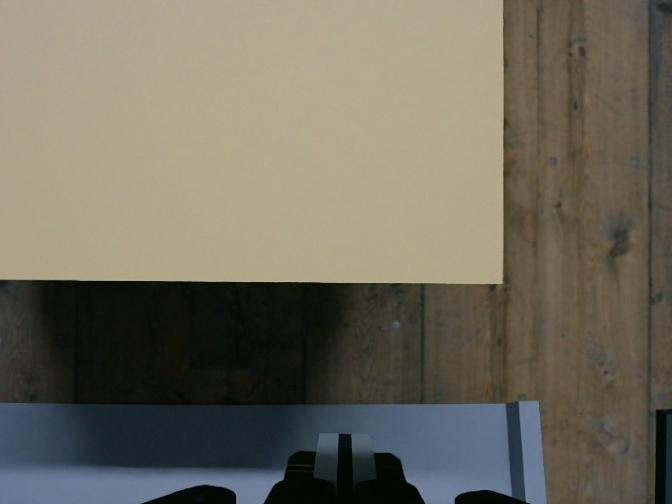

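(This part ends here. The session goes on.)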